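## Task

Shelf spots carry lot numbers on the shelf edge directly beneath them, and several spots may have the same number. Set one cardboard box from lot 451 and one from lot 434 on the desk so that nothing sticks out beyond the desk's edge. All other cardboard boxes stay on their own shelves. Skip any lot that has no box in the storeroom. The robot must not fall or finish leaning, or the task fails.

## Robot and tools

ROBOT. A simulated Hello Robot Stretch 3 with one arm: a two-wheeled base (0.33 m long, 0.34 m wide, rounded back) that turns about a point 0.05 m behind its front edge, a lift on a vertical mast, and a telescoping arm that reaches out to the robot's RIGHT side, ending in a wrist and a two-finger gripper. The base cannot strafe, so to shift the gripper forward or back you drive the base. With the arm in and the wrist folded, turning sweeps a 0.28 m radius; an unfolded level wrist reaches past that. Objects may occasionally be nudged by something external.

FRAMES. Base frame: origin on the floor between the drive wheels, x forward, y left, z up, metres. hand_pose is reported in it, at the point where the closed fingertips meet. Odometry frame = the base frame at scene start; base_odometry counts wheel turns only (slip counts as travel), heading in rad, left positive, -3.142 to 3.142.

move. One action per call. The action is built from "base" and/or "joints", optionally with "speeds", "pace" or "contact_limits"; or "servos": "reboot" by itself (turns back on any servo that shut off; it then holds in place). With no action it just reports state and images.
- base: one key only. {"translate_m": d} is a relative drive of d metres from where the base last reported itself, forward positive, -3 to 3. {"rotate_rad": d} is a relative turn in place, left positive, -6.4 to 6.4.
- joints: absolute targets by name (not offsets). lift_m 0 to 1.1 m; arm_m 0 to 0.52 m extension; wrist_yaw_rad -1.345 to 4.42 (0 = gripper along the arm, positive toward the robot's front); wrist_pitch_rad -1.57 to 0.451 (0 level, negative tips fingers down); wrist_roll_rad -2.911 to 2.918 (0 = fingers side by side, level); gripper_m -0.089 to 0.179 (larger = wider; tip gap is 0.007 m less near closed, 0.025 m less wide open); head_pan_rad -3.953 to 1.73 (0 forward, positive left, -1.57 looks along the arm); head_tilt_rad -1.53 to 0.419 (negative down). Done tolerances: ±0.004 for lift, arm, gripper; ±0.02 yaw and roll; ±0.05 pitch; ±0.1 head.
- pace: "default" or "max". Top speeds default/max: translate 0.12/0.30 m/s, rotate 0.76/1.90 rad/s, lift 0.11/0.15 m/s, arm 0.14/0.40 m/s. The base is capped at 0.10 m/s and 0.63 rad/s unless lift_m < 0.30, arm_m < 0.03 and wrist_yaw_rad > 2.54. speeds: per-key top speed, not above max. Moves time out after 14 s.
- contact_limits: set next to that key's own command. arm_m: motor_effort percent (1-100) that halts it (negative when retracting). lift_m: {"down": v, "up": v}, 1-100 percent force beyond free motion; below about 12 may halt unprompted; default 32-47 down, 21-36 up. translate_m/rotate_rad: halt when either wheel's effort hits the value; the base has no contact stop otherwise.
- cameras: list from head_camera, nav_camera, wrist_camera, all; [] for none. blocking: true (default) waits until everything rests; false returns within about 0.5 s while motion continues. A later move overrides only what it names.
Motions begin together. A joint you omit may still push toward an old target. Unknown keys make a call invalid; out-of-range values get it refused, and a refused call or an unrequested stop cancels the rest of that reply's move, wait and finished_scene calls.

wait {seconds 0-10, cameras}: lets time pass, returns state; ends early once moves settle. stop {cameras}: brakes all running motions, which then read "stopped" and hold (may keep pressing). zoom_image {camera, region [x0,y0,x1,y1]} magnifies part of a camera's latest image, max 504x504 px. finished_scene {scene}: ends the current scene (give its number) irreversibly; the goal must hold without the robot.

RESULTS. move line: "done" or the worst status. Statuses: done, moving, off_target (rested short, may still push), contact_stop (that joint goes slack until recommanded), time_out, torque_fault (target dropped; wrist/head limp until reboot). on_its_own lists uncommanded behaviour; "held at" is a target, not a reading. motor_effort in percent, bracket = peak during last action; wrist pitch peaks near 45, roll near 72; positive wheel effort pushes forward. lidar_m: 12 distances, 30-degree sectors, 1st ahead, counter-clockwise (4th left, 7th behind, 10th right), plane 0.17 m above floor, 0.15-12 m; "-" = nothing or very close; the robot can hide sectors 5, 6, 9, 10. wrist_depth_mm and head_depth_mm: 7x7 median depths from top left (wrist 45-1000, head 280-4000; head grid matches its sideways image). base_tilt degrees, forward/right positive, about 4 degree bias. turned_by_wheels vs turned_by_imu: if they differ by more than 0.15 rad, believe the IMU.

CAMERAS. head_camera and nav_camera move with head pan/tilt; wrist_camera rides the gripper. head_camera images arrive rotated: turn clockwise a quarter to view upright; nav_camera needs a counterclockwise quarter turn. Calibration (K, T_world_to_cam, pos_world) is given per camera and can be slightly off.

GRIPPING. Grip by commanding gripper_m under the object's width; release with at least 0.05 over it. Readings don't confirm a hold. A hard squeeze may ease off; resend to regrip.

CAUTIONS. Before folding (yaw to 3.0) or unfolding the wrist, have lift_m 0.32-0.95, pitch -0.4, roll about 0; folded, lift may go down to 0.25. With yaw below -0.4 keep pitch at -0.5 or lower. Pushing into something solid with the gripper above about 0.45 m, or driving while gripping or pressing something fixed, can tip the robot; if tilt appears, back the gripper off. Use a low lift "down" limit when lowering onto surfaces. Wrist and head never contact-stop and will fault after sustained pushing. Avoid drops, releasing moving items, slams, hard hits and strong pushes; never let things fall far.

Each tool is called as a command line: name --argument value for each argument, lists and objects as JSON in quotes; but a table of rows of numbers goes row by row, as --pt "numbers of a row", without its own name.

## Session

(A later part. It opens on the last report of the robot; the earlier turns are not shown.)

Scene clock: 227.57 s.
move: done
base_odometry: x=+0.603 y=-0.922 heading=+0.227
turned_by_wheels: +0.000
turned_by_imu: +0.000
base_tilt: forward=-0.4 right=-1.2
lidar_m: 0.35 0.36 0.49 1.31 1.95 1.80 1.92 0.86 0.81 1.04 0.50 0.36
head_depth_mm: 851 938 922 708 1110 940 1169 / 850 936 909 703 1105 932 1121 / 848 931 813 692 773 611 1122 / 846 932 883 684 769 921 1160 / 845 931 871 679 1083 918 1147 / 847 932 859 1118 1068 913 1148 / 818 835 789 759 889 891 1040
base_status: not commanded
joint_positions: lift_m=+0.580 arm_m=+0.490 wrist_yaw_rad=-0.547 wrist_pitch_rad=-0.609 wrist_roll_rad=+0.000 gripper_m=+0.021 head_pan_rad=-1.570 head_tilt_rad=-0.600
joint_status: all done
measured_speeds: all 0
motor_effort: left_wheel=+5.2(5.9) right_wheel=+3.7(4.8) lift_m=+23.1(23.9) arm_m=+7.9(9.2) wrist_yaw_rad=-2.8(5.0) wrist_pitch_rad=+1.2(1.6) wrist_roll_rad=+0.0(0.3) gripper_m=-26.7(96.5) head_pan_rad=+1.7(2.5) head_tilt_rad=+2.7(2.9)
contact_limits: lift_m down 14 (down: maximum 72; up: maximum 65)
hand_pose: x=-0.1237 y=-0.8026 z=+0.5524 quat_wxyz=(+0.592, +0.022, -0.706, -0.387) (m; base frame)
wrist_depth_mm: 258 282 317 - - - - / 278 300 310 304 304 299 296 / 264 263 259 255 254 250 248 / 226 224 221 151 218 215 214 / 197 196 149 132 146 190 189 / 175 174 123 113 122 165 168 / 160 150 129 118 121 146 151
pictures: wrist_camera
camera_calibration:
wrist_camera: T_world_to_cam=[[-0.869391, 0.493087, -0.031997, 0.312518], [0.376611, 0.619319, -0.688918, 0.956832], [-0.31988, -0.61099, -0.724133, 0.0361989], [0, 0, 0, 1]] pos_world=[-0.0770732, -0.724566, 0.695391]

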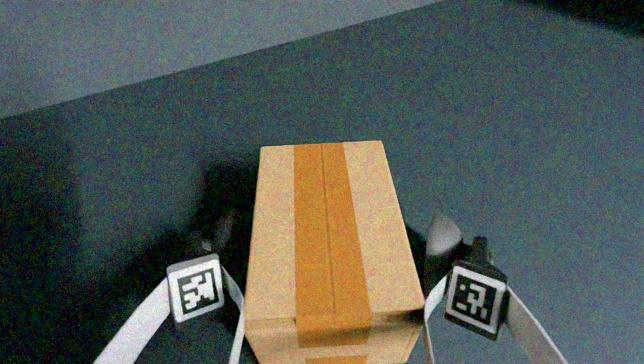

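move --joints '{"lift_m":0.72}' --cameras '[]'

move --joints '{"arm_m":0.0}' --cameras '["wrist_camera"]'

move --base '{"translate_m":-0.2}' --joints '{"lift_m":0.88}' --cameras '[]'

move --base '{"rotate_rad":-1.392}' --joints '{"head_pan_rad":-2.0,"head_tilt_rad":-0.4}' --cameras '["nav_camera","head_camera"]'

move --base '{"translate_m":-1.1}' --cameras '["nav_camera","head_camera"]'

Scene clock: 259.47 s.
move: done
base_odometry: x=+0.603 y=-0.922 heading=+0.227
turned_by_wheels: +0.000
turned_by_imu: +0.000
base_tilt: forward=-0.3 right=-1.3
lidar_m: 0.35 0.36 0.49 1.30 1.95 1.80 1.92 0.85 0.81 1.04 0.49 0.36
head_depth_mm: 858 935 925 707 1111 938 1119 / 853 934 909 702 1068 413 344 / 849 932 812 652 682 903 1164 / 846 931 885 675 1011 924 1154 / 849 933 871 676 1078 916 1151 / 847 934 858 1120 1071 912 1149 / 820 838 789 757 884 889 1041
base_status: not commanded
joint_positions: lift_m=+0.720 arm_m=+0.490 wrist_yaw_rad=-0.549 wrist_pitch_rad=-0.618 wrist_roll_rad=+0.000 gripper_m=+0.024 head_pan_rad=-1.570 head_tilt_rad=-0.600
joint_status: all done
measured_speeds: all 0
motor_effort: left_wheel=+2.9(5.4) right_wheel=+4.4(4.9) lift_m=+31.0(34.3) arm_m=+4.2(6.4) wrist_yaw_rad=-1.7(3.7) wrist_pitch_rad=+2.8(3.0) wrist_roll_rad=-0.5(0.5) gripper_m=-11.4(11.9) head_pan_rad=+1.4(2.1) head_tilt_rad=+2.0(2.1)
hand_pose: x=-0.1233 y=-0.8011 z=+0.6906 quat_wxyz=(+0.590, +0.025, -0.706, -0.390) (m; base frame)
wrist_depth_mm: 258 283 321 - - 499 - / 278 308 331 - - 540 - / 303 327 - 175 - - 459 / 326 - - 155 - - - / 356 - 137 132 143 - - / 323 315 127 122 125 311 310 / 297 283 127 128 273 123 282
pictures: none
No camera images: "cameras" was empty.

Scene clock: 264.23 s.
move: done
base_odometry: x=+0.603 y=-0.922 heading=+0.227
turned_by_wheels: +0.000
turned_by_imu: +0.000
base_tilt: forward=-0.3 right=-1.2
lidar_m: 0.35 0.36 0.49 1.31 1.95 1.80 1.92 0.86 0.81 1.04 0.50 0.36
head_depth_mm: 853 939 926 710 1109 942 1174 / 852 937 912 702 1105 933 1139 / 850 933 812 694 1097 927 564 / 849 935 884 683 1085 926 1154 / 847 931 874 678 1077 914 1150 / 845 930 859 1119 1074 908 1144 / 819 834 788 760 884 889 1044
base_status: not commanded
joint_positions: lift_m=+0.720 arm_m=+0.001 wrist_yaw_rad=-0.549 wrist_pitch_rad=-0.618 wrist_roll_rad=+0.000 gripper_m=+0.024 head_pan_rad=-1.570 head_tilt_rad=-0.600
joint_status: all done
measured_speeds: all 0
motor_effort: left_wheel=+2.5(3.4) right_wheel=+4.2(4.9) lift_m=+24.2(31.1) arm_m=-12.3(14.9) wrist_yaw_rad=-0.5(3.1) wrist_pitch_rad=+2.9(3.0) wrist_roll_rad=+0.0(0.3) gripper_m=-11.7(11.9) head_pan_rad=+0.8(1.9) head_tilt_rad=+0.6(2.0)
hand_pose: x=-0.1232 y=-0.3117 z=+0.6906 quat_wxyz=(+0.590, +0.025, -0.706, -0.390) (m; base frame)
wrist_depth_mm: - - - - 699 562 - / - - - - - - - / - - - 175 - - - / - - 153 154 850 - - / - - 137 131 145 964 959 / - - 127 122 125 859 876 / - - 124 128 756 123 772
pictures: wrist_camera
camera_calibration:
wrist_camera: T_world_to_cam=[[-0.868235, 0.495114, -0.0320961, 0.0760999], [0.381066, 0.624016, -0.682197, 0.7451], [-0.317737, -0.604538, -0.730464, 0.443073], [0, 0, 0, 1]] pos_world=[-0.0770792, -0.234778, 0.834396]

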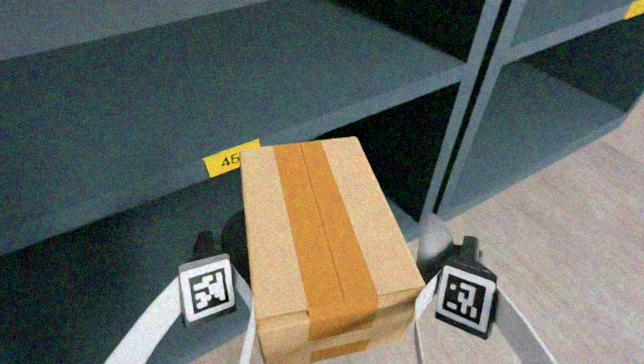

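Scene clock: 267.37 s.
move: done
base_odometry: x=+0.408 y=-0.967 heading=+0.227
turned_by_wheels: +0.000
turned_by_imu: +0.000
base_tilt: forward=-0.4 right=-1.3
lidar_m: 0.54 0.56 0.76 2.06 1.82 1.63 1.72 1.43 0.69 1.04 0.76 0.56
head_depth_mm: 858 926 865 711 928 905 - / 853 936 914 702 1104 906 - / 851 934 900 693 1095 903 - / 851 936 882 688 1089 923 1211 / 848 937 798 679 1080 915 1155 / 849 930 862 1159 1071 940 1148 / 848 933 849 1157 1067 935 1144
base_status: done
joint_positions: lift_m=+0.880 arm_m=+0.001 wrist_yaw_rad=-0.549 wrist_pitch_rad=-0.618 wrist_roll_rad=+0.000 gripper_m=+0.024 head_pan_rad=-1.570 head_tilt_rad=-0.600
joint_status: all done
measured_speeds: all 0
motor_effort: left_wheel=-6.1(12.1) right_wheel=-5.0(9.7) lift_m=+31.4(34.3) arm_m=-7.5(12.4) wrist_yaw_rad=-1.0(2.9) wrist_pitch_rad=+2.9(3.0) wrist_roll_rad=+0.0(0.3) gripper_m=-11.3(11.8) head_pan_rad=+0.8(2.0) head_tilt_rad=+0.4(1.3)
hand_pose: x=-0.1232 y=-0.3116 z=+0.8505 quat_wxyz=(+0.590, +0.025, -0.706, -0.390) (m; base frame)
wrist_depth_mm: - - - - - - - / - - - - - - - / - - - 171 - - - / - - - 155 - - - / - - 137 132 149 - - / - - 127 122 126 - - / - - 123 128 896 123 936
pictures: none
No camera images: "cameras" was empty.

Scene clock: 270.70 s.
move: done
base_odometry: x=+0.408 y=-0.967 heading=-1.164
turned_by_wheels: -1.392
turned_by_imu: -1.370
base_tilt: forward=-0.4 right=-1.3
lidar_m: 1.04 0.66 0.55 0.54 0.60 0.96 3.67 1.63 1.73 1.42 0.73 0.69
head_depth_mm: 1653 1763 1908 1937 2147 1759 1422 / 1609 1718 1853 1964 2141 1800 1466 / 1562 1672 1778 1916 2094 1788 1466 / 1492 1587 1709 1836 2006 1777 1410 / 1465 1550 1656 1773 1926 1768 1440 / 1433 1510 1619 1728 1865 1752 1400 / 1390 1476 1570 1678 1797 1752 1388
base_status: done
joint_positions: lift_m=+0.880 arm_m=+0.001 wrist_yaw_rad=-0.549 wrist_pitch_rad=-0.618 wrist_roll_rad=+0.000 gripper_m=+0.024 head_pan_rad=-2.001 head_tilt_rad=-0.397
joint_status: all done
measured_speeds: all 0
motor_effort: left_wheel=+8.1(11.8) right_wheel=-9.5(14.0) lift_m=+30.5(31.9) arm_m=-9.1(9.7) wrist_yaw_rad=-1.9(2.8) wrist_pitch_rad=+2.9(3.0) wrist_roll_rad=-0.3(0.3) gripper_m=-11.3(12.0) head_pan_rad=+3.4(4.3) head_tilt_rad=-1.1(7.1)
hand_pose: x=-0.1232 y=-0.3116 z=+0.8505 quat_wxyz=(+0.590, +0.025, -0.706, -0.390) (m; base frame)
wrist_depth_mm: - - - - - - - / - - - - - - - / - - - - - - - / - - - 155 - - - / - - 140 131 150 - - / - - 127 122 126 - - / - 938 124 128 906 123 931
pictures: head_camera (sideways), nav_camera (sideways)
camera_calibration:
head_camera: T_world_to_cam=[[0.0987116, 0.326387, -0.940068, 1.23831], [0.892146, -0.447515, -0.0616954, 0.0744956], [-0.440831, -0.832587, -0.335359, 0.394724], [0, 0, 0, 1]] pos_world=[-0.0146898, -0.0421874, 1.30106]
nav_camera: T_world_to_cam=[[-0.135638, -0.336692, 0.931795, -1.16882], [-0.915333, 0.402513, 0.0122009, 0.0398905], [-0.379168, -0.851247, -0.362781, 0.427773], [0, 0, 0, 1]] pos_world=[0.0401741, -0.045448, 1.2438]

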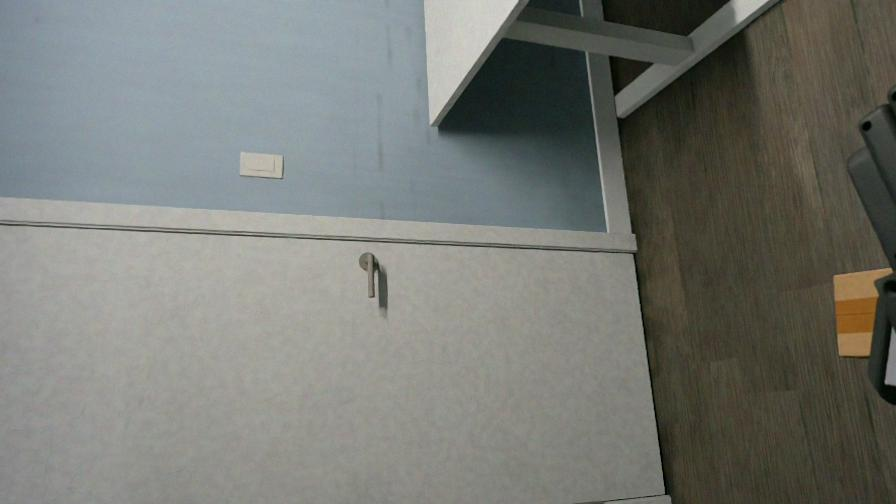

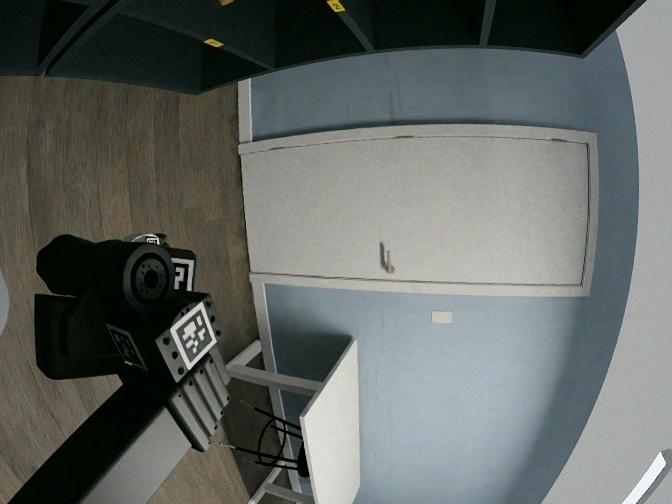

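Scene clock: 282.83 s.
move: done
base_odometry: x=-0.027 y=+0.043 heading=-1.164
turned_by_wheels: +0.000
turned_by_imu: +0.000
base_tilt: forward=-0.3 right=-1.2
lidar_m: 1.73 0.90 0.74 0.74 0.83 1.32 2.61 1.59 0.97 1.10 1.69 1.67
head_depth_mm: 1459 1569 1684 1754 1116 1811 1433 / 1412 1514 1630 1693 1111 1664 1459 / 1375 1481 1576 1643 1094 1659 1418 / 1348 1428 1529 1594 1089 1593 1443 / 1316 1398 1488 1563 1078 1639 1439 / 1275 1358 1448 1513 1079 1534 1357 / 1246 1320 1409 1465 1067 1265 1386
base_status: done
joint_positions: lift_m=+0.880 arm_m=+0.001 wrist_yaw_rad=-0.549 wrist_pitch_rad=-0.618 wrist_roll_rad=+0.000 gripper_m=+0.024 head_pan_rad=-2.000 head_tilt_rad=-0.400
joint_status: not commanded
measured_speeds: all 0
motor_effort: left_wheel=-1.5(10.7) right_wheel=-10.2(14.9) lift_m=+27.5(31.1) arm_m=-4.7(13.6) wrist_yaw_rad=-1.2(3.4) wrist_pitch_rad=+2.8(3.1) wrist_roll_rad=-0.1(0.4) gripper_m=-11.3(12.2) head_pan_rad=+3.5(4.1) head_tilt_rad=-4.0(4.9)
hand_pose: x=-0.1232 y=-0.3116 z=+0.8505 quat_wxyz=(+0.590, +0.025, -0.706, -0.390) (m; base frame)
wrist_depth_mm: - - - - - - - / - - - - - - - / - - - - - - - / - - - 155 - - - / - - 140 131 149 - - / - - 127 122 126 - - / 996 945 124 128 902 123 944
pictures: head_camera (sideways), nav_camera (sideways)
camera_calibration:
head_camera: T_world_to_cam=[[0.0994659, 0.328655, -0.939198, 1.23718], [0.892548, -0.4467, -0.0617891, 0.0746506], [-0.439847, -0.832133, -0.337772, 0.397871], [0, 0, 0, 1]] pos_world=[-0.0146844, -0.0421786, 1.30096]
nav_camera: T_world_to_cam=[[-0.136379, -0.338954, 0.930866, -1.1676], [-0.915647, 0.401799, 0.0121565, 0.0398914], [-0.378142, -0.850687, -0.365159, 0.430764], [0, 0, 0, 1]] pos_world=[0.0401799, -0.0453452, 1.24369]

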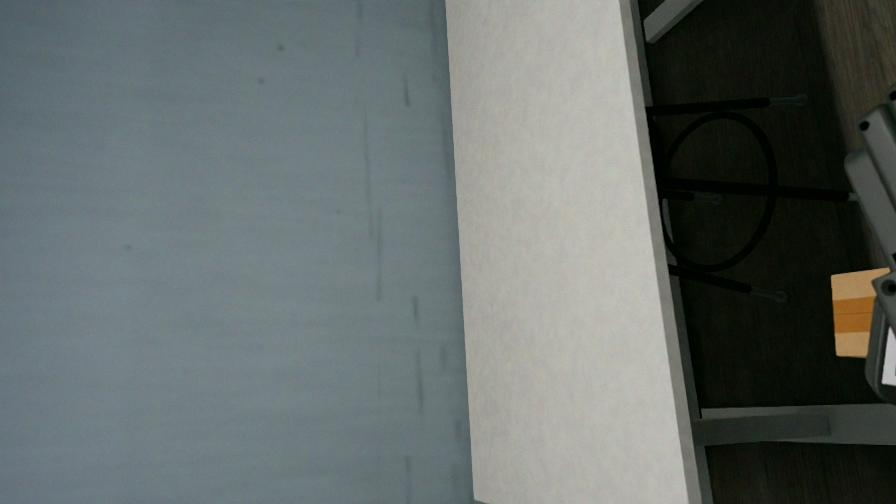

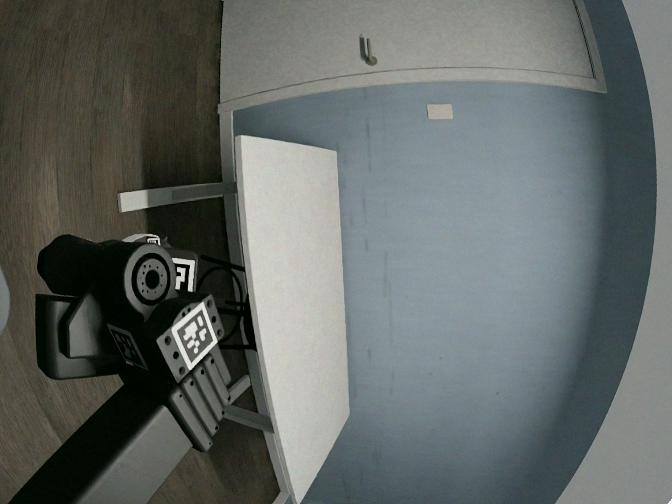

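move --base '{"translate_m":-0.8}' --cameras '[]'

move --base '{"rotate_rad":-0.22}' --joints '{"head_pan_rad":-1.75,"head_tilt_rad":-0.55}' --cameras '["head_camera","nav_camera"]'

Scene clock: 312.57 s.
move: done
base_odometry: x=-0.344 y=+0.778 heading=-1.164
turned_by_wheels: +0.000
turned_by_imu: -0.001
base_tilt: forward=-0.2 right=-1.3
lidar_m: 2.07 1.08 0.89 0.89 0.98 1.84 1.83 1.70 1.02 0.88 0.83 2.44
head_depth_mm: 1321 1414 1515 1642 1790 1602 1418 / 1273 1373 1473 1587 1164 878 1457 / 1245 1336 1430 1532 1095 870 1409 / 1214 1293 1385 1466 1088 833 1409 / 1186 1262 1339 1434 1078 795 1434 / 1150 1222 1309 1388 1072 788 1397 / 1126 1186 1274 1347 1064 785 1277
base_status: done
joint_positions: lift_m=+0.880 arm_m=+0.001 wrist_yaw_rad=-0.549 wrist_pitch_rad=-0.618 wrist_roll_rad=+0.000 gripper_m=+0.024 head_pan_rad=-2.000 head_tilt_rad=-0.400
joint_status: not commanded
measured_speeds: all 0
motor_effort: left_wheel=-5.6(9.5) right_wheel=-6.2(15.6) lift_m=+25.8(28.0) arm_m=+5.1(5.1) wrist_yaw_rad=-1.3(2.7) wrist_pitch_rad=+3.0(3.1) wrist_roll_rad=+0.0(0.3) gripper_m=-11.2(12.0) head_pan_rad=+3.2(4.1) head_tilt_rad=-3.6(4.6)
hand_pose: x=-0.1232 y=-0.3116 z=+0.8505 quat_wxyz=(+0.590, +0.025, -0.706, -0.390) (m; base frame)
wrist_depth_mm: - - - - - - - / - - - - - - - / - - - 176 - - - / - - - 155 - - - / - - 137 132 149 - - / - - 127 122 126 - - / 958 945 124 128 910 123 921
pictures: none
No camera images: "cameras" was empty.

Scene clock: 313.93 s.
move: done
base_odometry: x=-0.344 y=+0.778 heading=-1.384
turned_by_wheels: -0.220
turned_by_imu: -0.216
base_tilt: forward=-0.3 right=-1.2
lidar_m: 2.44 1.30 0.93 0.89 0.91 1.92 1.83 1.88 1.02 0.88 0.83 1.88
head_depth_mm: 1259 1379 1534 1714 965 1557 - / 1233 1340 1491 1277 917 1549 - / 1203 1320 1457 1212 908 1385 - / 1180 1290 1412 1193 868 1515 298 / 1156 1256 1382 1182 859 1501 1288 / 1132 1227 1347 1175 856 1465 1244 / 1104 1205 1323 1155 845 1415 1243
base_status: done
joint_positions: lift_m=+0.880 arm_m=+0.001 wrist_yaw_rad=-0.549 wrist_pitch_rad=-0.618 wrist_roll_rad=+0.000 gripper_m=+0.024 head_pan_rad=-1.742 head_tilt_rad=-0.555
joint_status: all done
measured_speeds: all 0
motor_effort: left_wheel=+7.8(12.1) right_wheel=-9.3(13.2) lift_m=+25.8(26.1) arm_m=+5.9(6.0) wrist_yaw_rad=+0.1(2.5) wrist_pitch_rad=+3.0(3.0) wrist_roll_rad=-0.1(0.2) gripper_m=-11.4(11.8) head_pan_rad=-1.3(4.5) head_tilt_rad=-1.4(7.2)
hand_pose: x=-0.1232 y=-0.3116 z=+0.8505 quat_wxyz=(+0.590, +0.025, -0.706, -0.390) (m; base frame)
wrist_depth_mm: - - - - - - - / - - - - - - - / - - - - - - - / - - - 154 - - - / - - 140 131 149 - - / - - 127 121 126 - - / 996 934 124 128 926 123 942
pictures: head_camera (sideways), nav_camera (sideways)
camera_calibration:
head_camera: T_world_to_cam=[[0.0361201, 0.481752, -0.875563, 1.15448], [0.97872, -0.194145, -0.0664466, 0.0801104], [-0.201997, -0.854531, -0.478513, 0.579529], [0, 0, 0, 1]] pos_world=[-0.00304245, -0.0453932, 1.29345]
nav_camera: T_world_to_cam=[[-0.0689168, -0.499491, 0.863574, -1.08018], [-0.988178, 0.153006, 0.0096379, 0.0436382], [-0.136946, -0.8527, -0.504131, 0.610133], [0, 0, 0, 1]] pos_world=[0.0522354, -0.0259538, 1.23998]

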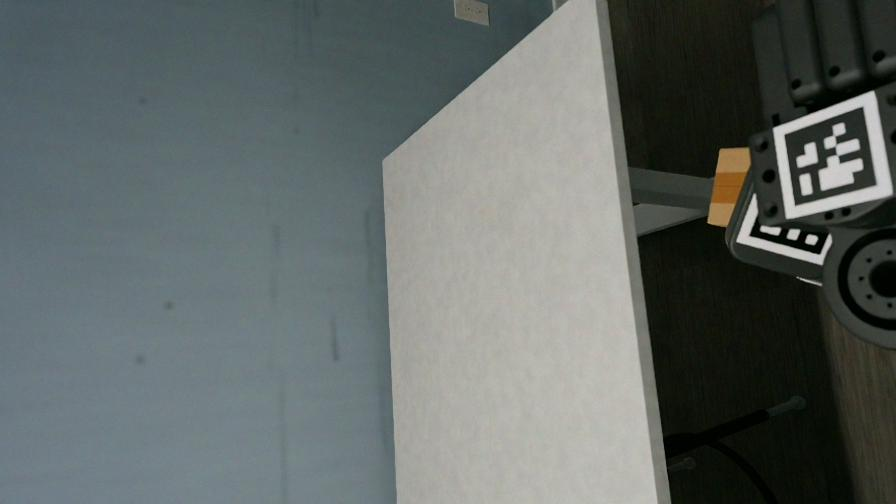

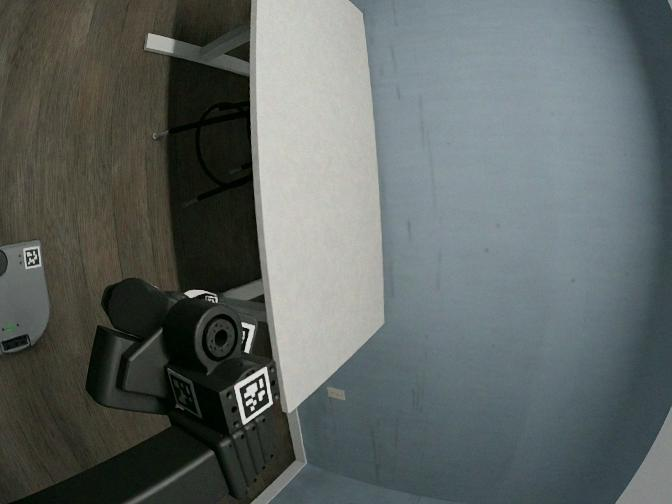

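move --joints '{"arm_m":0.5,"lift_m":0.86}' --cameras '[]'

move --joints '{"lift_m":0.82}' --cameras '["head_camera"]'

move --joints '{"lift_m":0.75}' --speeds '{"lift_m":0.03}' --contact_limits '{"lift_m":{"down":13}}' --cameras '["head_camera","wrist_camera"]'

Scene clock: 334.83 s.
move: done
base_odometry: x=-0.344 y=+0.778 heading=-1.384
turned_by_wheels: +0.000
turned_by_imu: +0.000
base_tilt: forward=-0.4 right=-1.1
lidar_m: 2.44 1.30 0.93 0.89 0.91 1.92 1.83 1.88 1.02 0.88 0.84 1.89
head_depth_mm: 1268 1391 1533 1722 966 1606 - / 1234 1353 1487 1603 888 - - / 1206 1323 1458 1219 344 1370 1242 / 1184 1288 1396 520 835 1533 1260 / 1157 1262 1341 623 865 1485 1256 / 1130 1234 1335 1120 861 1476 1244 / 1115 1205 1309 1166 854 1376 1246
base_status: not commanded
joint_positions: lift_m=+0.860 arm_m=+0.500 wrist_yaw_rad=-0.549 wrist_pitch_rad=-0.619 wrist_roll_rad=+0.000 gripper_m=+0.024 head_pan_rad=-1.750 head_tilt_rad=-0.550
joint_status: all done
measured_speeds: all 0
motor_effort: left_wheel=+7.8(8.4) right_wheel=-9.8(10.3) lift_m=+28.5(33.9) arm_m=+12.6(15.6) wrist_yaw_rad=-2.2(3.0) wrist_pitch_rad=+3.0(3.1) wrist_roll_rad=-0.1(0.3) gripper_m=-11.7(11.9) head_pan_rad=-2.5(3.8) head_tilt_rad=+3.4(4.5)
hand_pose: x=-0.1232 y=-0.8110 z=+0.8305 quat_wxyz=(+0.590, +0.025, -0.706, -0.390) (m; base frame)
wrist_depth_mm: - - - - - - - / - - - - - - - / - - - 169 - - - / - - - 155 - - - / - - 137 132 143 - - / - - 127 122 126 - - / - - 123 127 133 111 -
pictures: none
No camera images: "cameras" was empty.

Scene clock: 336.00 s.
move: done
base_odometry: x=-0.344 y=+0.778 heading=-1.384
turned_by_wheels: +0.000
turned_by_imu: +0.000
base_tilt: forward=-0.2 right=-1.2
lidar_m: 2.44 1.31 0.93 0.89 0.91 1.92 1.83 1.88 1.02 0.88 0.83 1.88
head_depth_mm: 1260 1386 1536 1725 972 1558 1319 / 1235 1353 1500 1592 924 321 - / 1210 1316 1458 1214 411 320 1235 / 1175 1289 1412 619 787 1534 1267 / 1148 1256 1371 636 836 1479 1255 / 1134 1229 1351 1122 862 1465 1248 / 1104 1207 1306 1170 857 1395 1247
base_status: not commanded
joint_positions: lift_m=+0.820 arm_m=+0.500 wrist_yaw_rad=-0.549 wrist_pitch_rad=-0.619 wrist_roll_rad=+0.000 gripper_m=+0.024 head_pan_rad=-1.750 head_tilt_rad=-0.550
joint_status: all done
measured_speeds: all 0
motor_effort: left_wheel=+7.9(8.0) right_wheel=-9.3(10.1) lift_m=+25.3(27.7) arm_m=+11.1(12.9) wrist_yaw_rad=-1.7(2.4) wrist_pitch_rad=+3.0(3.1) wrist_roll_rad=+0.1(0.3) gripper_m=-11.7(11.8) head_pan_rad=-2.5(3.2) head_tilt_rad=+3.2(3.9)
hand_pose: x=-0.1232 y=-0.8110 z=+0.7905 quat_wxyz=(+0.590, +0.025, -0.706, -0.390) (m; base frame)
wrist_depth_mm: - - - - - - - / - - - - - - - / - - - 170 - - - / - - - 154 - - - / - - 137 131 143 - - / - - 127 122 126 - - / - - 122 127 133 111 -
pictures: head_camera (sideways)
camera_calibration:
head_camera: T_world_to_cam=[[0.039536, 0.477327, -0.877836, 1.15747], [0.976981, -0.202775, -0.0662587, 0.0799094], [-0.209631, -0.855009, -0.474356, 0.574234], [0, 0, 0, 1]] pos_world=[-0.0034549, -0.0453143, 1.29376]

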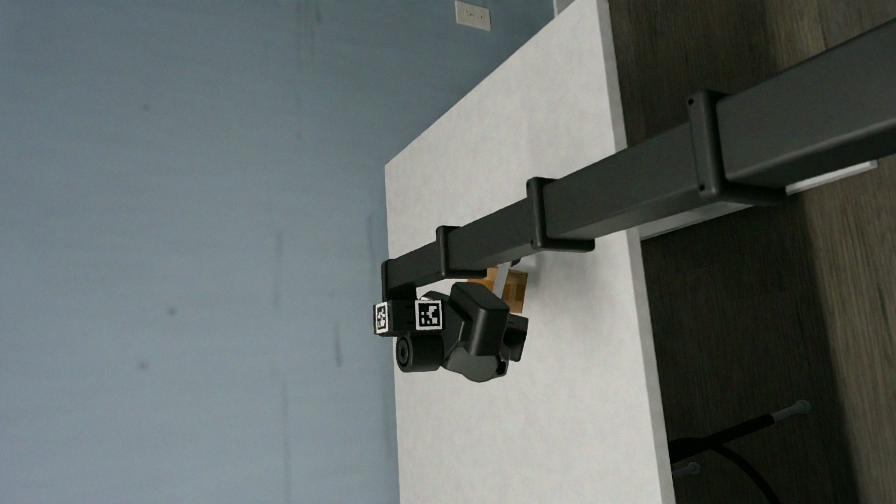

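Scene clock: 338.77 s.
move: done
base_odometry: x=-0.344 y=+0.778 heading=-1.384
turned_by_wheels: +0.000
turned_by_imu: +0.001
base_tilt: forward=-0.2 right=-1.2
lidar_m: 2.45 1.30 0.93 0.89 0.91 1.92 1.83 1.88 1.02 0.88 0.84 1.88
head_depth_mm: 1265 1392 1538 1722 971 1549 1285 / 1229 1349 1502 1594 925 1547 343 / 1203 1315 1460 1223 889 394 331 / 1182 1287 1422 1204 552 1446 1264 / 1160 1264 1387 792 778 1488 1257 / 1127 1233 1348 1172 832 1475 1253 / 1110 1198 1310 1168 854 1391 1246
base_status: not commanded
joint_positions: lift_m=+0.750 arm_m=+0.500 wrist_yaw_rad=-0.549 wrist_pitch_rad=-0.538 wrist_roll_rad=-0.007 gripper_m=+0.024 head_pan_rad=-1.750 head_tilt_rad=-0.550
joint_status: all done
measured_speeds: all 0
on_its_own: wrist_pitch_rad is at rest, and its effort (-11.9) is outside its rest range (-8 to +12)
motor_effort: left_wheel=+7.5(8.1) right_wheel=-9.1(10.3) lift_m=+14.4(26.9) arm_m=+7.3(11.4) wrist_yaw_rad=-1.5(2.5) wrist_pitch_rad=-11.9(12.1) wrist_roll_rad=+2.2(2.6) gripper_m=-11.2(11.8) head_pan_rad=-2.4(3.0) head_tilt_rad=+2.8(4.0)
contact_limits: lift_m down 13 (down: maximum 72; up: maximum 65)
hand_pose: x=-0.1299 y=-0.8221 z=+0.7367 quat_wxyz=(+0.608, -0.002, -0.705, -0.366) (m; base frame)
wrist_depth_mm: - - - - - - - / - - - - - - - / - - - 171 - - - / - - - 153 - - - / - - 136 131 144 - - / - - 127 115 120 - - / - - 121 125 136 104 -
pictures: head_camera (sideways), wrist_camera
camera_calibration:
head_camera: T_world_to_cam=[[0.039536, 0.477327, -0.877836, 1.15747], [0.976981, -0.202775, -0.0662587, 0.0799094], [-0.209631, -0.855009, -0.474356, 0.574234], [0, 0, 0, 1]] pos_world=[-0.0034549, -0.0453143, 1.29376]
wrist_camera: T_world_to_cam=[[-0.87166, 0.489547, -0.0235161, 0.313209], [0.345261, 0.579283, -0.738394, 1.09756], [-0.347856, -0.651747, -0.67396, 0.081688], [0, 0, 0, 1]] pos_world=[-0.0775162, -0.735886, 0.872848]

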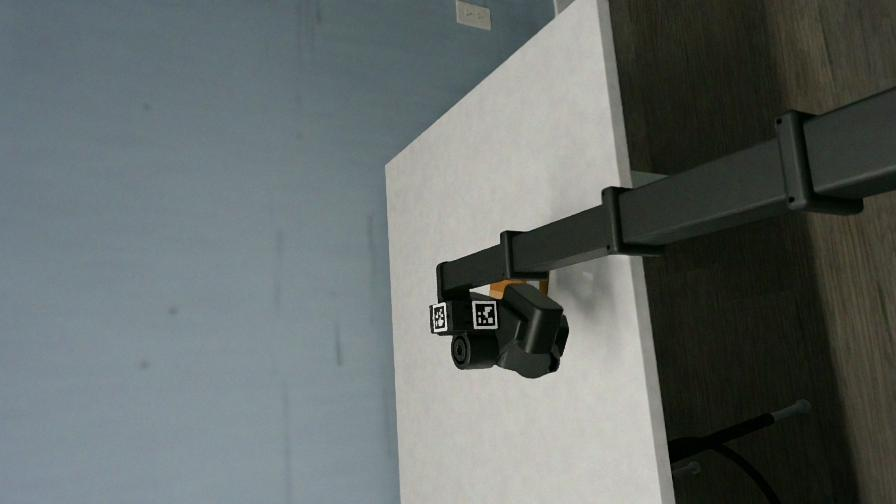

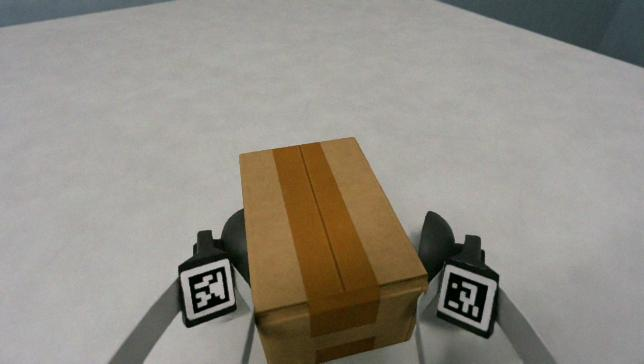

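move --joints '{"lift_m":0.768}' --cameras '[]'

move --joints '{"gripper_m":0.179}' --cameras '[]'

move --joints '{"lift_m":0.9}' --cameras '[]'

move --joints '{"arm_m":0.0}' --pace "max" --cameras '["head_camera"]'

move --joints '{"wrist_yaw_rad":3.0,"wrist_pitch_rad":-0.4,"head_pan_rad":-3.7,"head_tilt_rad":-0.25}' --cameras '["nav_camera"]'

Scene clock: 348.37 s.
move: done
base_odometry: x=-0.344 y=+0.778 heading=-1.384
turned_by_wheels: +0.000
turned_by_imu: +0.000
base_tilt: forward=-0.4 right=-1.3
lidar_m: 2.44 1.30 0.93 0.89 0.91 1.91 1.83 1.88 1.02 0.88 0.84 1.88
head_depth_mm: 1266 1382 1542 1723 966 1558 1281 / 1228 1356 1499 1596 925 1554 313 / 1208 1320 1453 1218 885 372 321 / 1185 1282 1421 1153 516 1486 1267 / 1151 1257 1380 677 806 1479 1250 / 1129 1224 1343 1170 861 1471 1245 / 1108 1201 1315 1174 855 1379 1247
base_status: not commanded
joint_positions: lift_m=+0.768 arm_m=+0.500 wrist_yaw_rad=-0.549 wrist_pitch_rad=-0.604 wrist_roll_rad=-0.004 gripper_m=+0.024 head_pan_rad=-1.750 head_tilt_rad=-0.550
joint_status: all done
measured_speeds: all 0
motor_effort: left_wheel=+6.0(7.6) right_wheel=-6.8(9.8) lift_m=+28.9(31.2) arm_m=+1.7(3.3) wrist_yaw_rad=-0.5(3.1) wrist_pitch_rad=+0.3(11.8) wrist_roll_rad=+1.1(2.4) gripper_m=-11.3(11.9) head_pan_rad=-2.0(2.7) head_tilt_rad=+3.5(3.7)
hand_pose: x=-0.1244 y=-0.8131 z=+0.7413 quat_wxyz=(+0.594, +0.021, -0.706, -0.386) (m; base frame)
wrist_depth_mm: - - - - - - - / - - - - - - - / - - - 167 - - - / - - - 152 - - - / - - 135 131 144 - - / - - 124 116 121 - - / - - 122 127 - 104 -
pictures: none
No camera images: "cameras" was empty.

Scene clock: 350.47 s.
move: done
base_odometry: x=-0.344 y=+0.778 heading=-1.384
turned_by_wheels: +0.000
turned_by_imu: +0.000
base_tilt: forward=-0.3 right=-1.2
lidar_m: 2.44 1.31 0.93 0.89 0.91 1.92 1.83 1.89 1.02 0.88 0.83 1.88
head_depth_mm: 1264 1387 1543 1723 966 1571 1285 / 1229 1357 1493 1589 922 1552 313 / 1202 1316 1448 1215 883 371 321 / 1183 1286 1417 1142 517 1484 1262 / 1156 1256 1371 680 804 1476 1259 / 1129 1228 1347 1174 857 1476 1253 / 1102 1203 1320 1171 856 1387 1245
base_status: not commanded
joint_positions: lift_m=+0.768 arm_m=+0.500 wrist_yaw_rad=-0.548 wrist_pitch_rad=-0.610 wrist_roll_rad=-0.003 gripper_m=+0.179 head_pan_rad=-1.750 head_tilt_rad=-0.550
joint_status: all done
measured_speeds: all 0
motor_effort: left_wheel=+6.1(6.6) right_wheel=-7.4(7.9) lift_m=+25.2(28.7) arm_m=-1.0(1.8) wrist_yaw_rad=-2.1(3.0) wrist_pitch_rad=+1.4(1.4) wrist_roll_rad=+0.8(1.3) gripper_m=+0.8(84.2) head_pan_rad=-2.0(2.4) head_tilt_rad=+2.1(3.4)
hand_pose: x=-0.1239 y=-0.8124 z=+0.7402 quat_wxyz=(+0.593, +0.023, -0.706, -0.387) (m; base frame)
wrist_depth_mm: - - - - - - - / - - - - - - - / - - - 171 - - - / - - - 153 - - - / - 143 134 130 136 - - / - 126 - 124 130 - - / - - - 142 - - 105
pictures: none
No camera images: "cameras" was empty.

Scene clock: 352.50 s.
move: done
base_odometry: x=-0.344 y=+0.778 heading=-1.384
turned_by_wheels: +0.000
turned_by_imu: +0.000
base_tilt: forward=-0.4 right=-1.2
lidar_m: 2.44 1.31 0.93 0.89 0.91 1.91 1.83 1.88 1.02 0.88 0.83 1.88
head_depth_mm: 1265 1379 1541 1720 969 - - / 1230 1352 1503 1581 930 - 1238 / 1206 1316 1456 383 311 1426 1255 / 1173 1283 1363 627 870 1540 1259 / 1158 1256 637 685 866 1474 1253 / 1132 1229 1339 1119 863 1466 1260 / 1107 1204 1311 1171 855 1384 1247
base_status: not commanded
joint_positions: lift_m=+0.900 arm_m=+0.500 wrist_yaw_rad=-0.548 wrist_pitch_rad=-0.610 wrist_roll_rad=-0.003 gripper_m=+0.179 head_pan_rad=-1.750 head_tilt_rad=-0.550
joint_status: all done
measured_speeds: all 0
motor_effort: left_wheel=+5.8(6.4) right_wheel=-7.4(8.0) lift_m=+30.7(33.5) arm_m=-3.9(4.3) wrist_yaw_rad=-2.6(2.9) wrist_pitch_rad=+1.5(1.6) wrist_roll_rad=+1.2(1.3) gripper_m=+0.5(1.2) head_pan_rad=-2.1(2.3) head_tilt_rad=+2.1(3.2)
hand_pose: x=-0.1238 y=-0.8123 z=+0.8721 quat_wxyz=(+0.593, +0.023, -0.706, -0.387) (m; base frame)
wrist_depth_mm: - - - - - - - / - - - - - - - / - - - - - - - / - - - - - - - / - 142 - - - - - / - 126 - 260 - - - / - - - 234 - - 105
pictures: none
No camera images: "cameras" was empty.

Scene clock: 355.03 s.
move: done
base_odometry: x=-0.344 y=+0.778 heading=-1.384
turned_by_wheels: +0.000
turned_by_imu: +0.000
base_tilt: forward=-0.3 right=-1.0
lidar_m: 2.45 1.30 0.93 0.89 0.91 1.92 1.83 1.89 1.02 0.88 0.83 1.88
head_depth_mm: 1273 1386 1534 1717 973 1616 - / 1231 1354 1494 1584 922 1603 - / 1203 1311 1450 1218 883 1543 - / 1180 1286 1421 1203 877 1531 - / 1151 1264 1378 1192 869 1470 1292 / 1130 1232 1344 1181 860 1464 1253 / 1110 1200 1311 1167 859 1384 1252
base_status: not commanded
joint_positions: lift_m=+0.900 arm_m=+0.001 wrist_yaw_rad=-0.548 wrist_pitch_rad=-0.612 wrist_roll_rad=-0.003 gripper_m=+0.179 head_pan_rad=-1.750 head_tilt_rad=-0.550
joint_status: all done
measured_speeds: all 0
motor_effort: left_wheel=+6.1(6.6) right_wheel=-7.4(7.9) lift_m=+23.2(31.4) arm_m=-13.4(15.1) wrist_yaw_rad=-1.4(2.9) wrist_pitch_rad=+1.8(1.8) wrist_roll_rad=+0.9(1.3) gripper_m=+0.7(1.1) head_pan_rad=-1.4(2.3) head_tilt_rad=+1.6(2.9)
hand_pose: x=-0.1237 y=-0.3126 z=+0.8718 quat_wxyz=(+0.593, +0.023, -0.705, -0.388) (m; base frame)
wrist_depth_mm: - - - - - - - / - - - - - - - / - - - - - - - / - - - - - - - / - - - - - - - / 123 - - - - - - / 945 969 959 971 947 936 105
pictures: head_camera (sideways)
camera_calibration:
head_camera: T_world_to_cam=[[0.039536, 0.477327, -0.877836, 1.15747], [0.976981, -0.202775, -0.0662587, 0.0799094], [-0.209631, -0.855009, -0.474356, 0.574234], [0, 0, 0, 1]] pos_world=[-0.0034549, -0.0453143, 1.29376]

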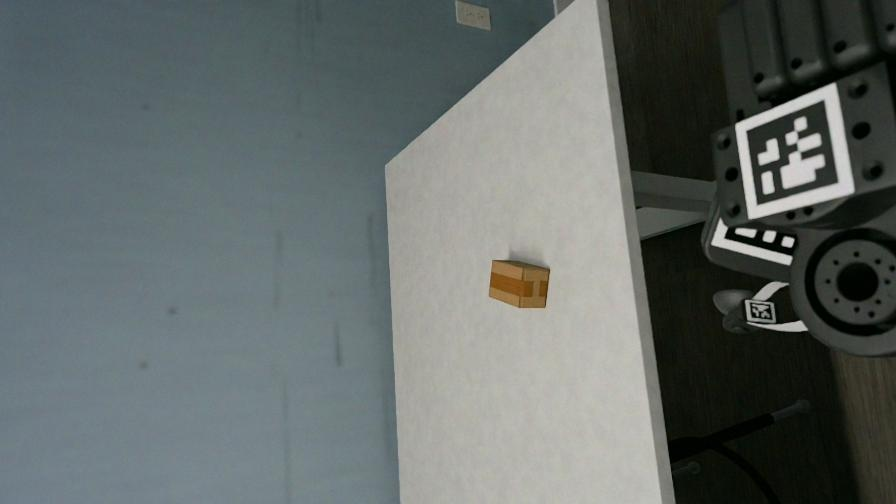

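Scene clock: 357.83 s.
move: done
base_odometry: x=-0.344 y=+0.778 heading=-1.384
turned_by_wheels: +0.000
turned_by_imu: +0.000
base_tilt: forward=-0.3 right=-1.1
lidar_m: 2.44 1.30 0.93 0.89 0.91 1.92 1.83 1.88 1.02 0.88 0.84 1.89
head_depth_mm: 948 969 984 1003 1028 1047 1074 / 2264 2335 1107 1130 1158 1173 - / 2116 2206 2358 2433 2560 2418 - / 1980 2046 2115 2231 2354 2390 - / 1841 1909 1981 2067 2157 2192 - / 1732 1771 1852 1922 1990 2036 - / 1617 1681 1734 1780 1870 1912 1728
base_status: not commanded
joint_positions: lift_m=+0.900 arm_m=+0.001 wrist_yaw_rad=+2.997 wrist_pitch_rad=-0.420 wrist_roll_rad=-0.003 gripper_m=+0.179 head_pan_rad=-3.705 head_tilt_rad=-0.248
joint_status: all done
measured_speeds: all 0
motor_effort: left_wheel=+6.0(6.4) right_wheel=-7.4(8.3) lift_m=+29.4(29.6) arm_m=-12.3(13.3) wrist_yaw_rad=+1.4(5.3) wrist_pitch_rad=+3.3(5.1) wrist_roll_rad=+0.9(1.3) gripper_m=+0.4(1.3) head_pan_rad=+2.8(5.7) head_tilt_rad=-2.7(9.7)
hand_pose: x=+0.0111 y=+0.0762 z=+0.9122 quat_wxyz=(+0.197, +0.699, +0.098, +0.680) (m; base frame)
wrist_depth_mm: - 137 - 859 - - - / - 147 - 962 - - - / - 162 - - - - - / - 187 - - - - - / - 191 216 - - - - / 123 140 243 - - - - / - - 280 - - - 105
pictures: nav_camera (sideways)
camera_calibration:
nav_camera: T_world_to_cam=[[-0.194855, 0.10284, 0.975426, -1.22544], [0.522065, 0.852784, 0.0143804, 0.0282536], [-0.830349, 0.512038, -0.219859, 0.244379], [0, 0, 0, 1]] pos_world=[-0.0506139, -0.0232015, 1.24865]

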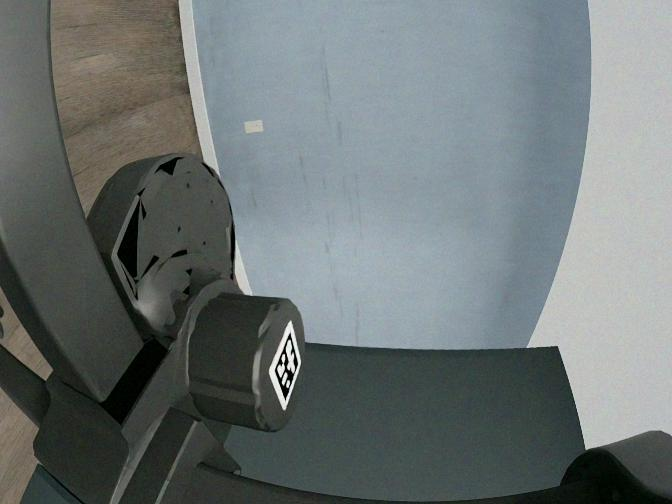

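move --base '{"rotate_rad":2.70}' --joints '{"lift_m":0.26,"gripper_m":0.03,"head_pan_rad":-0.5,"head_tilt_rad":-0.3}' --pace "max" --cameras '["nav_camera"]'

Scene clock: 384.43 s.
move: done
base_odometry: x=-0.344 y=+0.778 heading=+1.316
turned_by_wheels: +2.700
turned_by_imu: +2.655
base_tilt: forward=-0.3 right=-1.3
lidar_m: 1.89 1.83 1.91 1.02 1.41 0.84 2.00 2.45 1.23 0.91 0.89 0.93
head_depth_mm: 750 774 801 836 869 909 949 / 792 823 853 890 925 966 1016 / 838 872 908 951 991 1040 1095 / 889 933 975 1015 1062 1123 1186 / 952 999 1047 1091 1161 1225 1296 / 2178 2253 2365 2487 2531 1894 1468 / 1991 2079 2161 2231 2331 1951 1511
base_status: done
joint_positions: lift_m=+0.260 arm_m=+0.001 wrist_yaw_rad=+2.997 wrist_pitch_rad=-0.419 wrist_roll_rad=-0.003 gripper_m=+0.030 head_pan_rad=-0.500 head_tilt_rad=-0.302
joint_status: all done
measured_speeds: all 0
motor_effort: left_wheel=-6.6(13.4) right_wheel=+8.1(11.9) lift_m=+26.1(28.0) arm_m=-12.2(13.5) wrist_yaw_rad=+1.3(3.4) wrist_pitch_rad=+3.0(3.2) wrist_roll_rad=+0.8(1.3) gripper_m=+0.7(83.5) head_pan_rad=-2.7(5.5) head_tilt_rad=+2.9(7.9)
hand_pose: x=+0.0111 y=+0.0764 z=+0.2725 quat_wxyz=(+0.197, +0.699, +0.097, +0.681) (m; base frame)
wrist_depth_mm: - 137 - - - - - / - 148 - - - - - / 866 162 804 845 835 834 835 / 681 186 619 676 668 667 662 / 566 548 207 536 548 554 550 / 481 286 130 149 130 470 471 / 251 255 237 249 390 410 411
pictures: nav_camera (sideways)
camera_calibration:
nav_camera: T_world_to_cam=[[0.246889, -0.115369, 0.962152, -1.21077], [-0.466503, -0.884414, 0.0136576, 0.0352607], [0.849365, -0.452218, -0.272172, 0.302278], [0, 0, 0, 1]] pos_world=[0.0586318, 0.0281953, 1.24674]

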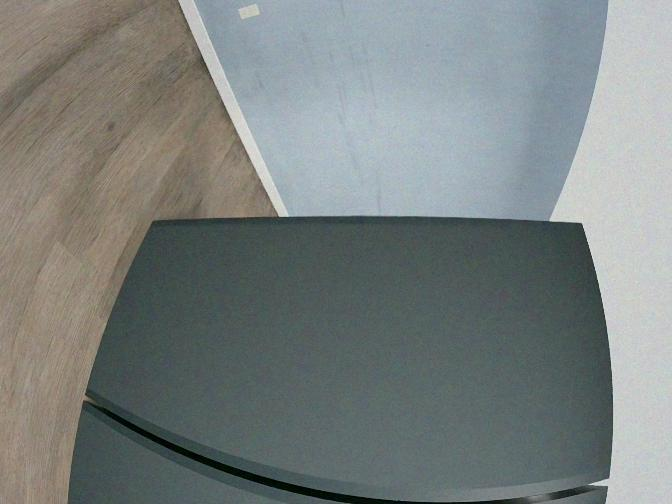

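move --base '{"translate_m":1.5}' --pace "max" --cameras '[]'

move --base '{"rotate_rad":-1.06}' --joints '{"head_pan_rad":-0.8,"head_tilt_rad":-0.4}' --pace "max" --cameras '["nav_camera"]'

Scene clock: 404.80 s.
move: done
base_odometry: x=+0.035 y=+2.230 heading=+1.316
turned_by_wheels: +0.000
turned_by_imu: +0.001
base_tilt: forward=-0.3 right=-1.3
lidar_m: 0.54 0.52 0.55 0.76 2.13 1.88 2.69 0.63 0.53 0.72 1.64 0.73
head_depth_mm: 1399 1447 1514 1578 1624 1698 1562 / 1224 1327 1460 1602 1710 1785 1551 / 983 1050 1132 1219 1327 1449 1466 / 823 873 923 981 1053 1130 1216 / 707 741 780 825 871 923 979 / 623 647 676 706 740 776 821 / 554 574 597 621 647 675 708
base_status: done
joint_positions: lift_m=+0.260 arm_m=+0.001 wrist_yaw_rad=+2.997 wrist_pitch_rad=-0.419 wrist_roll_rad=-0.003 gripper_m=+0.030 head_pan_rad=-0.500 head_tilt_rad=-0.300
joint_status: not commanded
measured_speeds: all 0
motor_effort: left_wheel=-1.7(10.7) right_wheel=+8.2(15.7) lift_m=+24.4(30.9) arm_m=-4.8(10.4) wrist_yaw_rad=+1.7(3.3) wrist_pitch_rad=+3.0(3.2) wrist_roll_rad=+1.0(1.3) gripper_m=+0.2(1.1) head_pan_rad=-2.9(4.0) head_tilt_rad=+3.4(6.2)
hand_pose: x=+0.0110 y=+0.0764 z=+0.2725 quat_wxyz=(+0.197, +0.699, +0.097, +0.681) (m; base frame)
wrist_depth_mm: - 137 - - 614 528 434 / - 148 - - - 552 454 / 874 162 809 856 770 572 475 / 685 187 631 675 667 606 486 / 568 543 206 539 556 553 523 / 483 287 130 148 130 470 468 / 251 255 236 248 392 412 408
pictures: none
No camera images: "cameras" was empty.

Scene clock: 406.60 s.
move: done
base_odometry: x=+0.035 y=+2.230 heading=+0.256
turned_by_wheels: -1.060
turned_by_imu: -1.040
base_tilt: forward=-0.3 right=-1.2
lidar_m: 1.63 0.73 0.54 0.53 0.55 0.76 2.11 1.88 2.51 0.62 0.52 0.72
head_depth_mm: 439 457 478 501 527 557 606 / 474 497 521 549 579 614 653 / 518 543 573 607 643 686 735 / 569 601 636 678 728 780 843 / 631 672 717 777 838 909 991 / 1634 1721 1828 1943 2069 1737 1397 / 1499 1573 1669 1759 1876 1727 1389
base_status: done
joint_positions: lift_m=+0.260 arm_m=+0.001 wrist_yaw_rad=+2.997 wrist_pitch_rad=-0.419 wrist_roll_rad=-0.003 gripper_m=+0.030 head_pan_rad=-0.806 head_tilt_rad=-0.399
joint_status: all done
measured_speeds: all 0
motor_effort: left_wheel=+5.5(15.0) right_wheel=-8.1(15.0) lift_m=+25.0(25.0) arm_m=-8.6(8.6) wrist_yaw_rad=+0.9(3.0) wrist_pitch_rad=+3.0(3.2) wrist_roll_rad=+1.1(1.3) gripper_m=-0.2(0.9) head_pan_rad=+3.4(4.1) head_tilt_rad=-4.0(6.1)
hand_pose: x=+0.0110 y=+0.0764 z=+0.2725 quat_wxyz=(+0.197, +0.699, +0.097, +0.681) (m; base frame)
wrist_depth_mm: 499 137 512 524 537 546 555 / 537 147 550 568 583 598 610 / 589 162 594 620 626 632 - / - 182 189 647 642 640 651 / 573 544 207 536 558 549 552 / 479 286 130 149 130 469 470 / 252 256 237 247 393 411 411
pictures: nav_camera (sideways)
camera_calibration:
nav_camera: T_world_to_cam=[[0.264712, -0.251089, 0.931065, -1.17028], [-0.710384, -0.703709, 0.0121936, 0.0387004], [0.652137, -0.664641, -0.36465, 0.423846], [0, 0, 0, 1]] pos_world=[0.0608739, 0.0150939, 1.24369]

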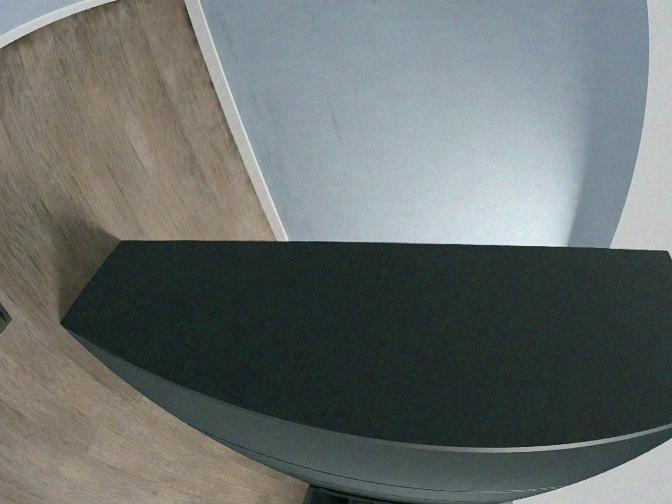

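move --base '{"translate_m":1.05}' --pace "max" --cameras '[]'

move --base '{"rotate_rad":-1.635}' --joints '{"head_pan_rad":-0.9,"head_tilt_rad":-0.35}' --pace "max" --cameras '["nav_camera","head_camera"]'

Scene clock: 419.40 s.
move: done
base_odometry: x=+1.051 y=+2.495 heading=+0.256
turned_by_wheels: +0.000
turned_by_imu: +0.001
base_tilt: forward=-0.3 right=-1.2
lidar_m: 0.59 0.62 0.52 0.50 0.52 0.73 2.17 0.72 0.67 2.12 0.82 0.61
head_depth_mm: 973 1074 1204 1359 1567 1719 1415 / 851 928 1023 1128 1275 1455 1420 / 757 818 887 974 1077 1200 1311 / 682 727 785 848 930 1023 1136 / 619 657 702 755 816 888 972 / 566 600 638 682 729 786 848 / 524 553 584 619 657 703 758
base_status: done
joint_positions: lift_m=+0.260 arm_m=+0.001 wrist_yaw_rad=+2.997 wrist_pitch_rad=-0.419 wrist_roll_rad=-0.003 gripper_m=+0.030 head_pan_rad=-0.800 head_tilt_rad=-0.401
joint_status: not commanded
measured_speeds: all 0
motor_effort: left_wheel=+0.1(12.8) right_wheel=+4.8(13.9) lift_m=+27.4(27.4) arm_m=-11.5(13.3) wrist_yaw_rad=+1.9(3.2) wrist_pitch_rad=+3.0(3.2) wrist_roll_rad=+1.1(1.3) gripper_m=+0.2(1.0) head_pan_rad=+2.8(4.3) head_tilt_rad=-0.5(4.0)
hand_pose: x=+0.0110 y=+0.0764 z=+0.2725 quat_wxyz=(+0.197, +0.699, +0.097, +0.681) (m; base frame)
wrist_depth_mm: 476 137 492 502 508 519 537 / 514 147 528 539 551 570 584 / 562 162 563 588 601 613 627 / - 182 189 645 643 647 639 / 564 543 207 535 555 554 549 / 483 286 130 149 130 467 470 / 251 255 237 247 392 410 410
pictures: none
No camera images: "cameras" was empty.

Scene clock: 421.57 s.
move: done
base_odometry: x=+1.051 y=+2.495 heading=-1.379
turned_by_wheels: -1.635
turned_by_imu: -1.603
base_tilt: forward=-0.3 right=-1.2
lidar_m: 1.51 0.87 0.62 0.59 0.61 0.52 0.50 0.52 0.70 1.82 0.75 0.66
head_depth_mm: 2785 2866 2975 3067 2714 1928 1491 / 2950 3067 3194 3311 2649 1877 1481 / 819 882 3322 3037 2530 1875 1470 / 708 755 804 867 938 1014 1111 / 625 660 699 743 793 850 919 / 557 586 615 650 689 740 794 / 541 750 1343 944 1299 1094 948
base_status: done
joint_positions: lift_m=+0.260 arm_m=+0.001 wrist_yaw_rad=+2.997 wrist_pitch_rad=-0.419 wrist_roll_rad=-0.003 gripper_m=+0.030 head_pan_rad=-0.900 head_tilt_rad=-0.350
joint_status: all done
measured_speeds: all 0
motor_effort: left_wheel=+6.6(14.7) right_wheel=-7.9(15.4) lift_m=+27.8(27.8) arm_m=-12.7(13.3) wrist_yaw_rad=+2.2(3.1) wrist_pitch_rad=+3.0(3.2) wrist_roll_rad=+0.8(1.3) gripper_m=+0.1(1.0) head_pan_rad=-2.8(4.5) head_tilt_rad=+5.0(8.6)
hand_pose: x=+0.0110 y=+0.0764 z=+0.2725 quat_wxyz=(+0.197, +0.699, +0.097, +0.681) (m; base frame)
wrist_depth_mm: 535 137 - - - - - / - 147 - - - - - / - 161 170 - - 752 751 / 660 187 220 670 671 665 661 / 565 541 207 544 555 546 549 / 481 284 130 148 130 471 471 / 251 255 236 248 392 410 411
pictures: head_camera (sideways), nav_camera (sideways)
camera_calibration:
head_camera: T_world_to_cam=[[-0.218452, 0.200664, -0.954994, 1.25972], [0.804631, 0.590744, -0.0599287, 0.0727108], [0.552131, -0.781509, -0.29051, 0.330349], [0, 0, 0, 1]] pos_world=[0.0342853, -0.0375626, 1.30335]
nav_camera: T_world_to_cam=[[0.211164, -0.238467, 0.947915, -1.19195], [-0.773543, -0.633612, 0.0129216, 0.0380318], [0.597529, -0.735982, -0.31826, 0.363817], [0, 0, 0, 1]] pos_world=[0.0637247, 0.00761902, 1.24517]

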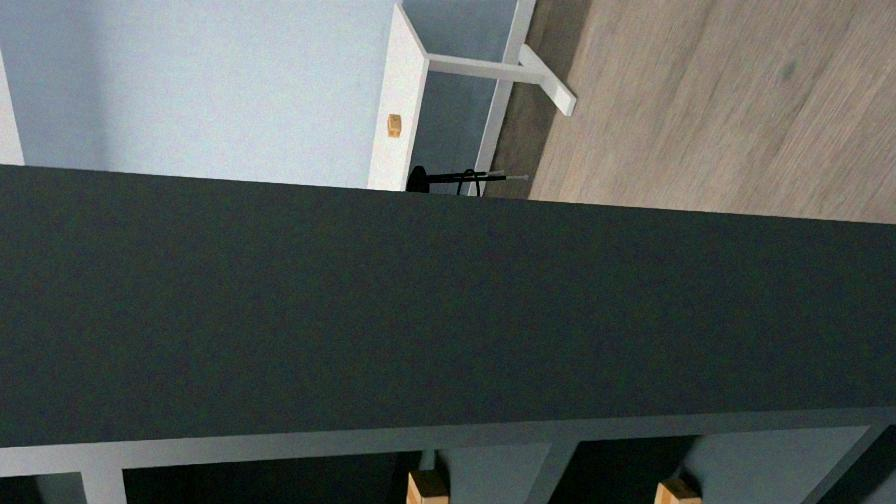

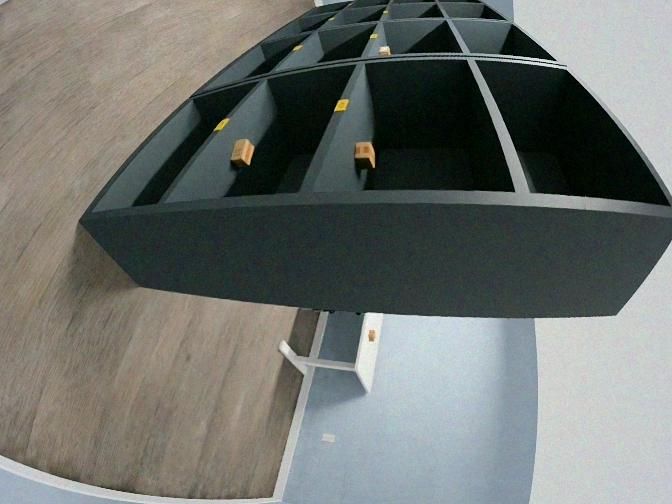

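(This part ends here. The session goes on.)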